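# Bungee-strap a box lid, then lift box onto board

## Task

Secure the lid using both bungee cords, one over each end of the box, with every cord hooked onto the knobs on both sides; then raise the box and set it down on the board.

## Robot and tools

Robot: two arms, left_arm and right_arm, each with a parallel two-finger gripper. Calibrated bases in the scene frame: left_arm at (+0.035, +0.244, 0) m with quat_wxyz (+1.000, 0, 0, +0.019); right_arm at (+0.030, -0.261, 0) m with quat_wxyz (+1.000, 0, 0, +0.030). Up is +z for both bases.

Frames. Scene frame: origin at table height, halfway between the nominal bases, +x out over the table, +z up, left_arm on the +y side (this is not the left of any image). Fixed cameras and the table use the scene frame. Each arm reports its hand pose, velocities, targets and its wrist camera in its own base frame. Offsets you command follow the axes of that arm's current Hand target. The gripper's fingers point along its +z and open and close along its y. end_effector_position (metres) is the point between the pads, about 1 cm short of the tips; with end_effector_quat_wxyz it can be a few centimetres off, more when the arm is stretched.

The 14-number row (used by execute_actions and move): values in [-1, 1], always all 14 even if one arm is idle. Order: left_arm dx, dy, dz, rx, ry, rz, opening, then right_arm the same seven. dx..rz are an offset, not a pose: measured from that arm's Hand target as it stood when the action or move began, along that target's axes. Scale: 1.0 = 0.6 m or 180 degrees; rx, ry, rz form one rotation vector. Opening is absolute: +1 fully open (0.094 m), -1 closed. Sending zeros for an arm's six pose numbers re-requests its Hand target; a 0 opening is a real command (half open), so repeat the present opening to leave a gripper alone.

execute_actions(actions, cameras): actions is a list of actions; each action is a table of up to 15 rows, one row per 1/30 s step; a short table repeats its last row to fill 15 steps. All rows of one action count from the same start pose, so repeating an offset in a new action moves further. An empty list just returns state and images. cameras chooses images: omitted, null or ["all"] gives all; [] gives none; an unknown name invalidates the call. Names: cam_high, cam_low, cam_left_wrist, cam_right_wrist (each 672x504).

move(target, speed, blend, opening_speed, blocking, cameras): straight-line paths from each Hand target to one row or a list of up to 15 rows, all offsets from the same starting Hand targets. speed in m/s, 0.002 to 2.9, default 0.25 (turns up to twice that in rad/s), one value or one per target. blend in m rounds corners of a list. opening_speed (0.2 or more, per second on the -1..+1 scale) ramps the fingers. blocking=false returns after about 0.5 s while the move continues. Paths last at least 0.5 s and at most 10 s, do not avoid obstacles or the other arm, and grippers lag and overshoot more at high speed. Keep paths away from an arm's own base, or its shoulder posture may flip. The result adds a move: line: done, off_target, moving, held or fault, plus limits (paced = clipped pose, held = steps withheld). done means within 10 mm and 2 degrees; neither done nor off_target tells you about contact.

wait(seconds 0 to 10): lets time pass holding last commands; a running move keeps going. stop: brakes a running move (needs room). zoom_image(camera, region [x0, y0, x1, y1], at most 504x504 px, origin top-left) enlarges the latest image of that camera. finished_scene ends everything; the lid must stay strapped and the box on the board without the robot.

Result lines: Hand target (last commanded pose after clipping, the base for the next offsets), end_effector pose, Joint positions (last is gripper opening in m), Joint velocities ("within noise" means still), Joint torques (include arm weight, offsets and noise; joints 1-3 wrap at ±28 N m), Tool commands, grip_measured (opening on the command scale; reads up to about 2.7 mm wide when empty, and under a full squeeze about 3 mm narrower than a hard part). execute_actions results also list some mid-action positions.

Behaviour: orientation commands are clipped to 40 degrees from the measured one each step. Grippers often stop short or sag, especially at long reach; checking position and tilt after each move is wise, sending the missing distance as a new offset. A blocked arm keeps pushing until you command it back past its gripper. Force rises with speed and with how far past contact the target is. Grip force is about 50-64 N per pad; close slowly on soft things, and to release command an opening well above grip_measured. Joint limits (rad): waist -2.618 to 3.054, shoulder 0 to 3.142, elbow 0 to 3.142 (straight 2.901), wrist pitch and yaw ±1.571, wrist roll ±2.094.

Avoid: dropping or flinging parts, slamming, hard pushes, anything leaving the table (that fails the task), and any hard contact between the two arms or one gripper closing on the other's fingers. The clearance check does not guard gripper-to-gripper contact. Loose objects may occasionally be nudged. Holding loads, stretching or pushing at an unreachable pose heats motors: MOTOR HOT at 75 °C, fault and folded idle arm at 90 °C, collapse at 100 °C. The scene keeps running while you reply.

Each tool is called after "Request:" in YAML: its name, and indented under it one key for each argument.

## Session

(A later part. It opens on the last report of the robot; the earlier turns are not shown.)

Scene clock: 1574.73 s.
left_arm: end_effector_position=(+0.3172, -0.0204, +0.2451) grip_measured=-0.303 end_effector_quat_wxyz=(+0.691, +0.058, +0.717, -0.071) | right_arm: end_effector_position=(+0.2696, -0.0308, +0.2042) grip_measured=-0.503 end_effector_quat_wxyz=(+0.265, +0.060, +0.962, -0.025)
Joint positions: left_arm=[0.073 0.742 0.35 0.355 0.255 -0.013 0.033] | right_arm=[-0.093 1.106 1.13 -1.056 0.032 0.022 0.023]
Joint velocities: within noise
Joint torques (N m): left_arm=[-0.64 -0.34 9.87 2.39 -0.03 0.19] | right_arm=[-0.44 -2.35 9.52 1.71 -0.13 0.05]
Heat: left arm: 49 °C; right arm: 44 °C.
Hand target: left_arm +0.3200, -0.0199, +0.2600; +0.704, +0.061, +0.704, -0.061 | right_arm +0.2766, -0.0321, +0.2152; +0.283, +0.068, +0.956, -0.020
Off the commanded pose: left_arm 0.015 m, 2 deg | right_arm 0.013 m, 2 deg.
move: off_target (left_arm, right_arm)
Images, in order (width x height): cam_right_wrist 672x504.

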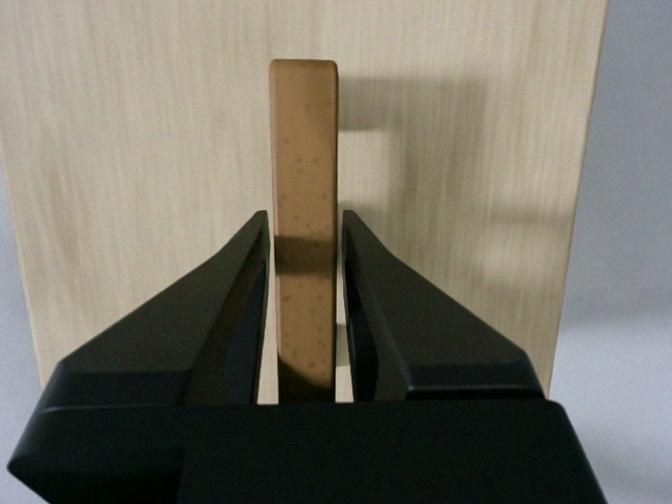

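Request:
move:
  target: [0,0,0,0,0,0,-0.3,0,0,-0.1333,0,0,0,-0.3]
  speed: 0.12

Request:
zoom_image:
  camera: "cam_high"
  region: [380, 120, 540, 300]

Request:
zoom_image:
  camera: "cam_low"
  region: [180, 200, 340, 320]

Scene clock: 1577.70 s.
left_arm: end_effector_position=(+0.3172, -0.0204, +0.2451) grip_measured=-0.303 end_effector_quat_wxyz=(+0.691, +0.058, +0.717, -0.071) | right_arm: end_effector_position=(+0.2340, -0.0275, +0.2720) grip_measured=-0.303 end_effector_quat_wxyz=(+0.270, +0.064, +0.961, -0.024)
Joint positions: left_arm=[0.073 0.742 0.35 0.355 0.255 -0.013 0.033] | right_arm=[-0.093 1.078 1.406 -1.352 0.032 0.03 0.033]
Joint velocities: within noise
Joint torques (N m): left_arm=[-0.59 -0.32 9.87 2.38 -0.04 0.2] | right_arm=[0.55 -2.33 8.81 1.49 -0.07 0.08]
Heat: left arm: 49 °C; right arm: 45 °C.
Hand target: left_arm +0.3200, -0.0199, +0.2600; +0.704, +0.062, +0.704, -0.061 | right_arm +0.2335, -0.0259, +0.2822; +0.283, +0.068, +0.956, -0.020
Off the commanded pose: left_arm 0.015 m, 2 deg | right_arm 0.010 m, 2 deg.
move: off_target (left_arm)

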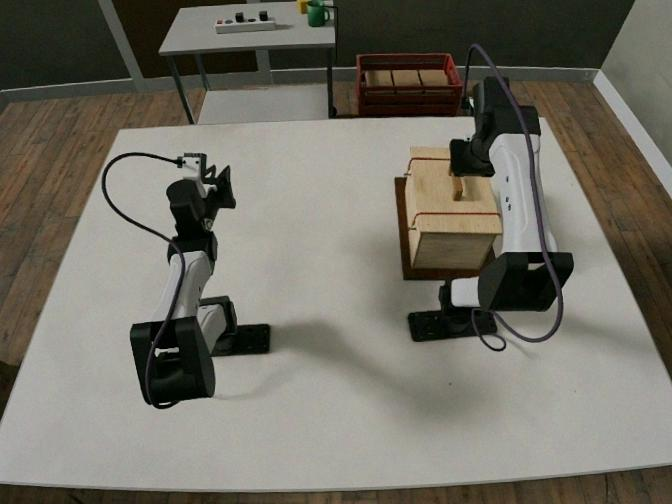

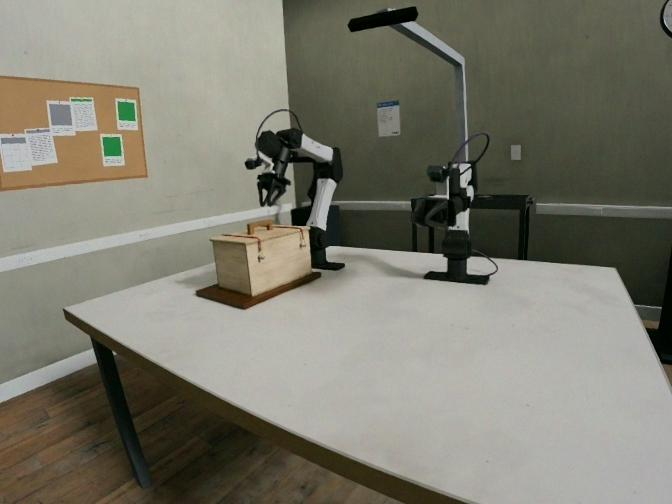

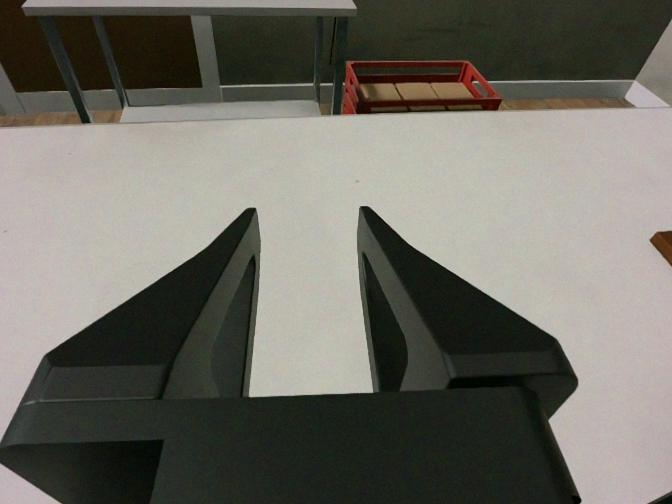

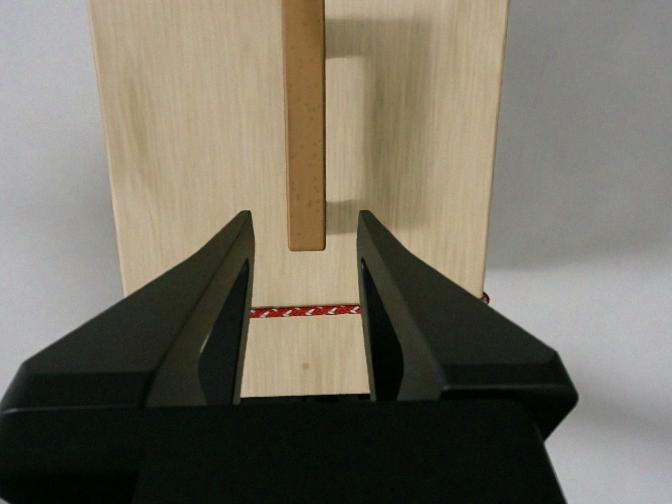

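Scaled by 2.800.

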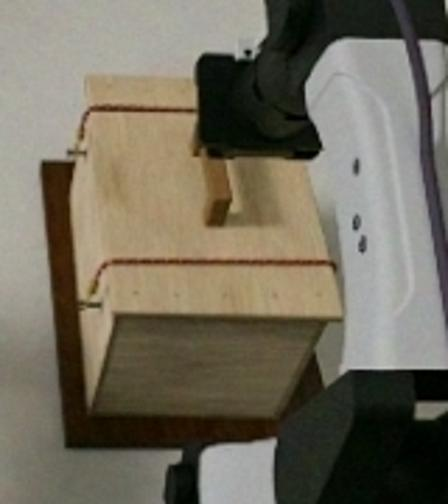

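Scaled by 3.150.

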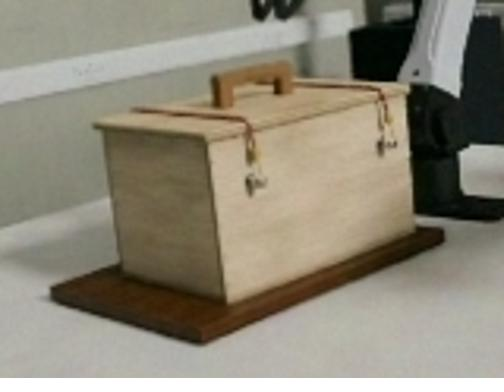

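Request:
move:
  target: [0,0,0,0,0,0,-0.3,-0.0688,-0.2266,-0.0110,0,0,0,-0.3]
  speed: 0.2
  cameras: ["cam_high", "cam_right_wrist"]

Scene clock: 1582.23 s.
left_arm: end_effector_position=(+0.3172, -0.0204, +0.2451) grip_measured=-0.303 end_effector_quat_wxyz=(+0.691, +0.058, +0.717, -0.071) | right_arm: end_effector_position=(+0.2431, -0.1629, +0.3043) grip_measured=-0.303 end_effector_quat_wxyz=(+0.277, +0.073, +0.958, -0.019)
Joint positions: left_arm=[0.073 0.742 0.35 0.355 0.255 -0.013 0.033] | right_arm=[-0.776 1.388 1.749 -1.461 -0.32 -0.546 0.033]
Joint velocities: within noise
Joint torques (N m): left_arm=[-0.61 -0.32 9.85 2.39 -0.03 0.2] | right_arm=[-0.29 -3.06 8.73 1.4 -0.35 -0.25]
Heat: left arm: 49 °C; right arm: 45 °C.
Hand target: left_arm +0.3200, -0.0199, +0.2600; +0.704, +0.062, +0.704, -0.061 | right_arm +0.2451, -0.1649, +0.3103; +0.283, +0.068, +0.956, -0.020
Off the commanded pose: left_arm 0.015 m, 2 deg | right_arm 0.007 m, 1 deg.
move: off_target (left_arm)
Images, in order (width x height): cam_high 672x504, cam_right_wrist 672x504.

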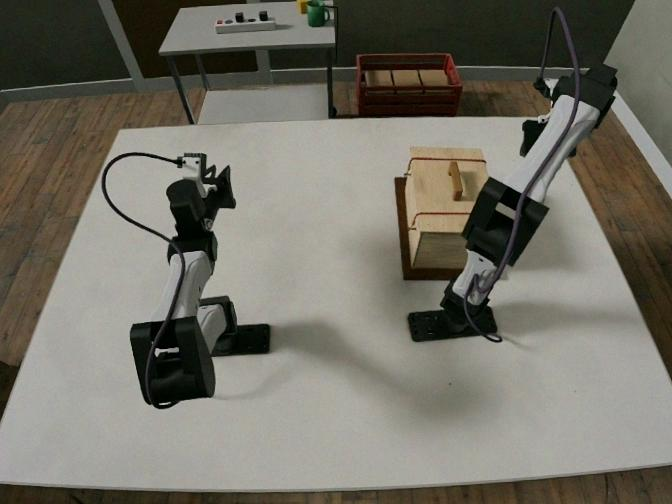

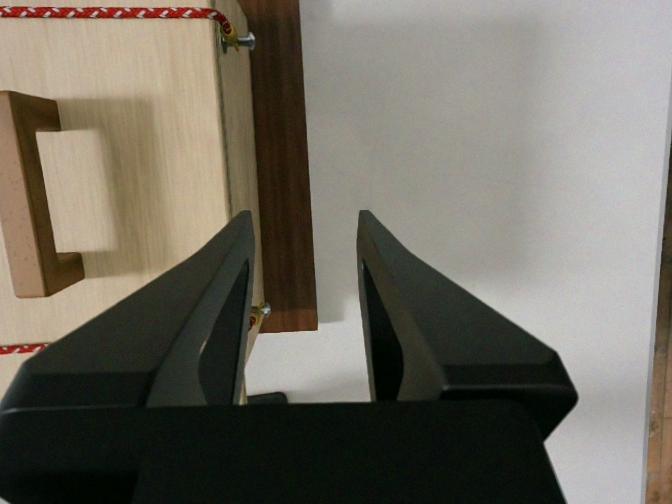

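Request:
zoom_image:
  camera: "cam_right_wrist"
  region: [190, 240, 340, 420]

Request:
zoom_image:
  camera: "cam_right_wrist"
  region: [180, 0, 330, 120]

Scaled by 2.800.

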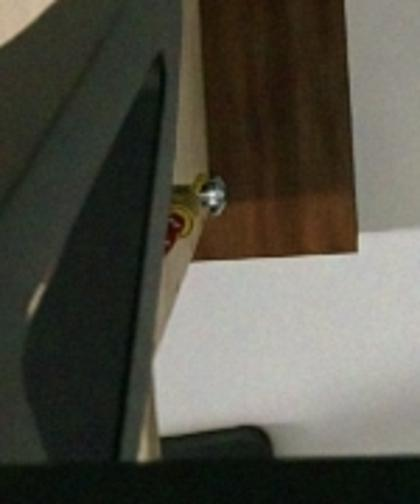

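Scaled by 3.360.

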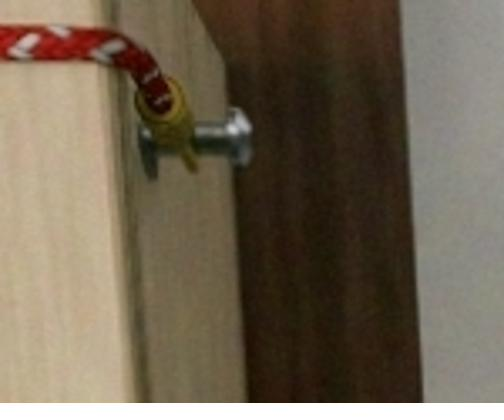

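Request:
finished_scene:

The scene is finished: the task was done.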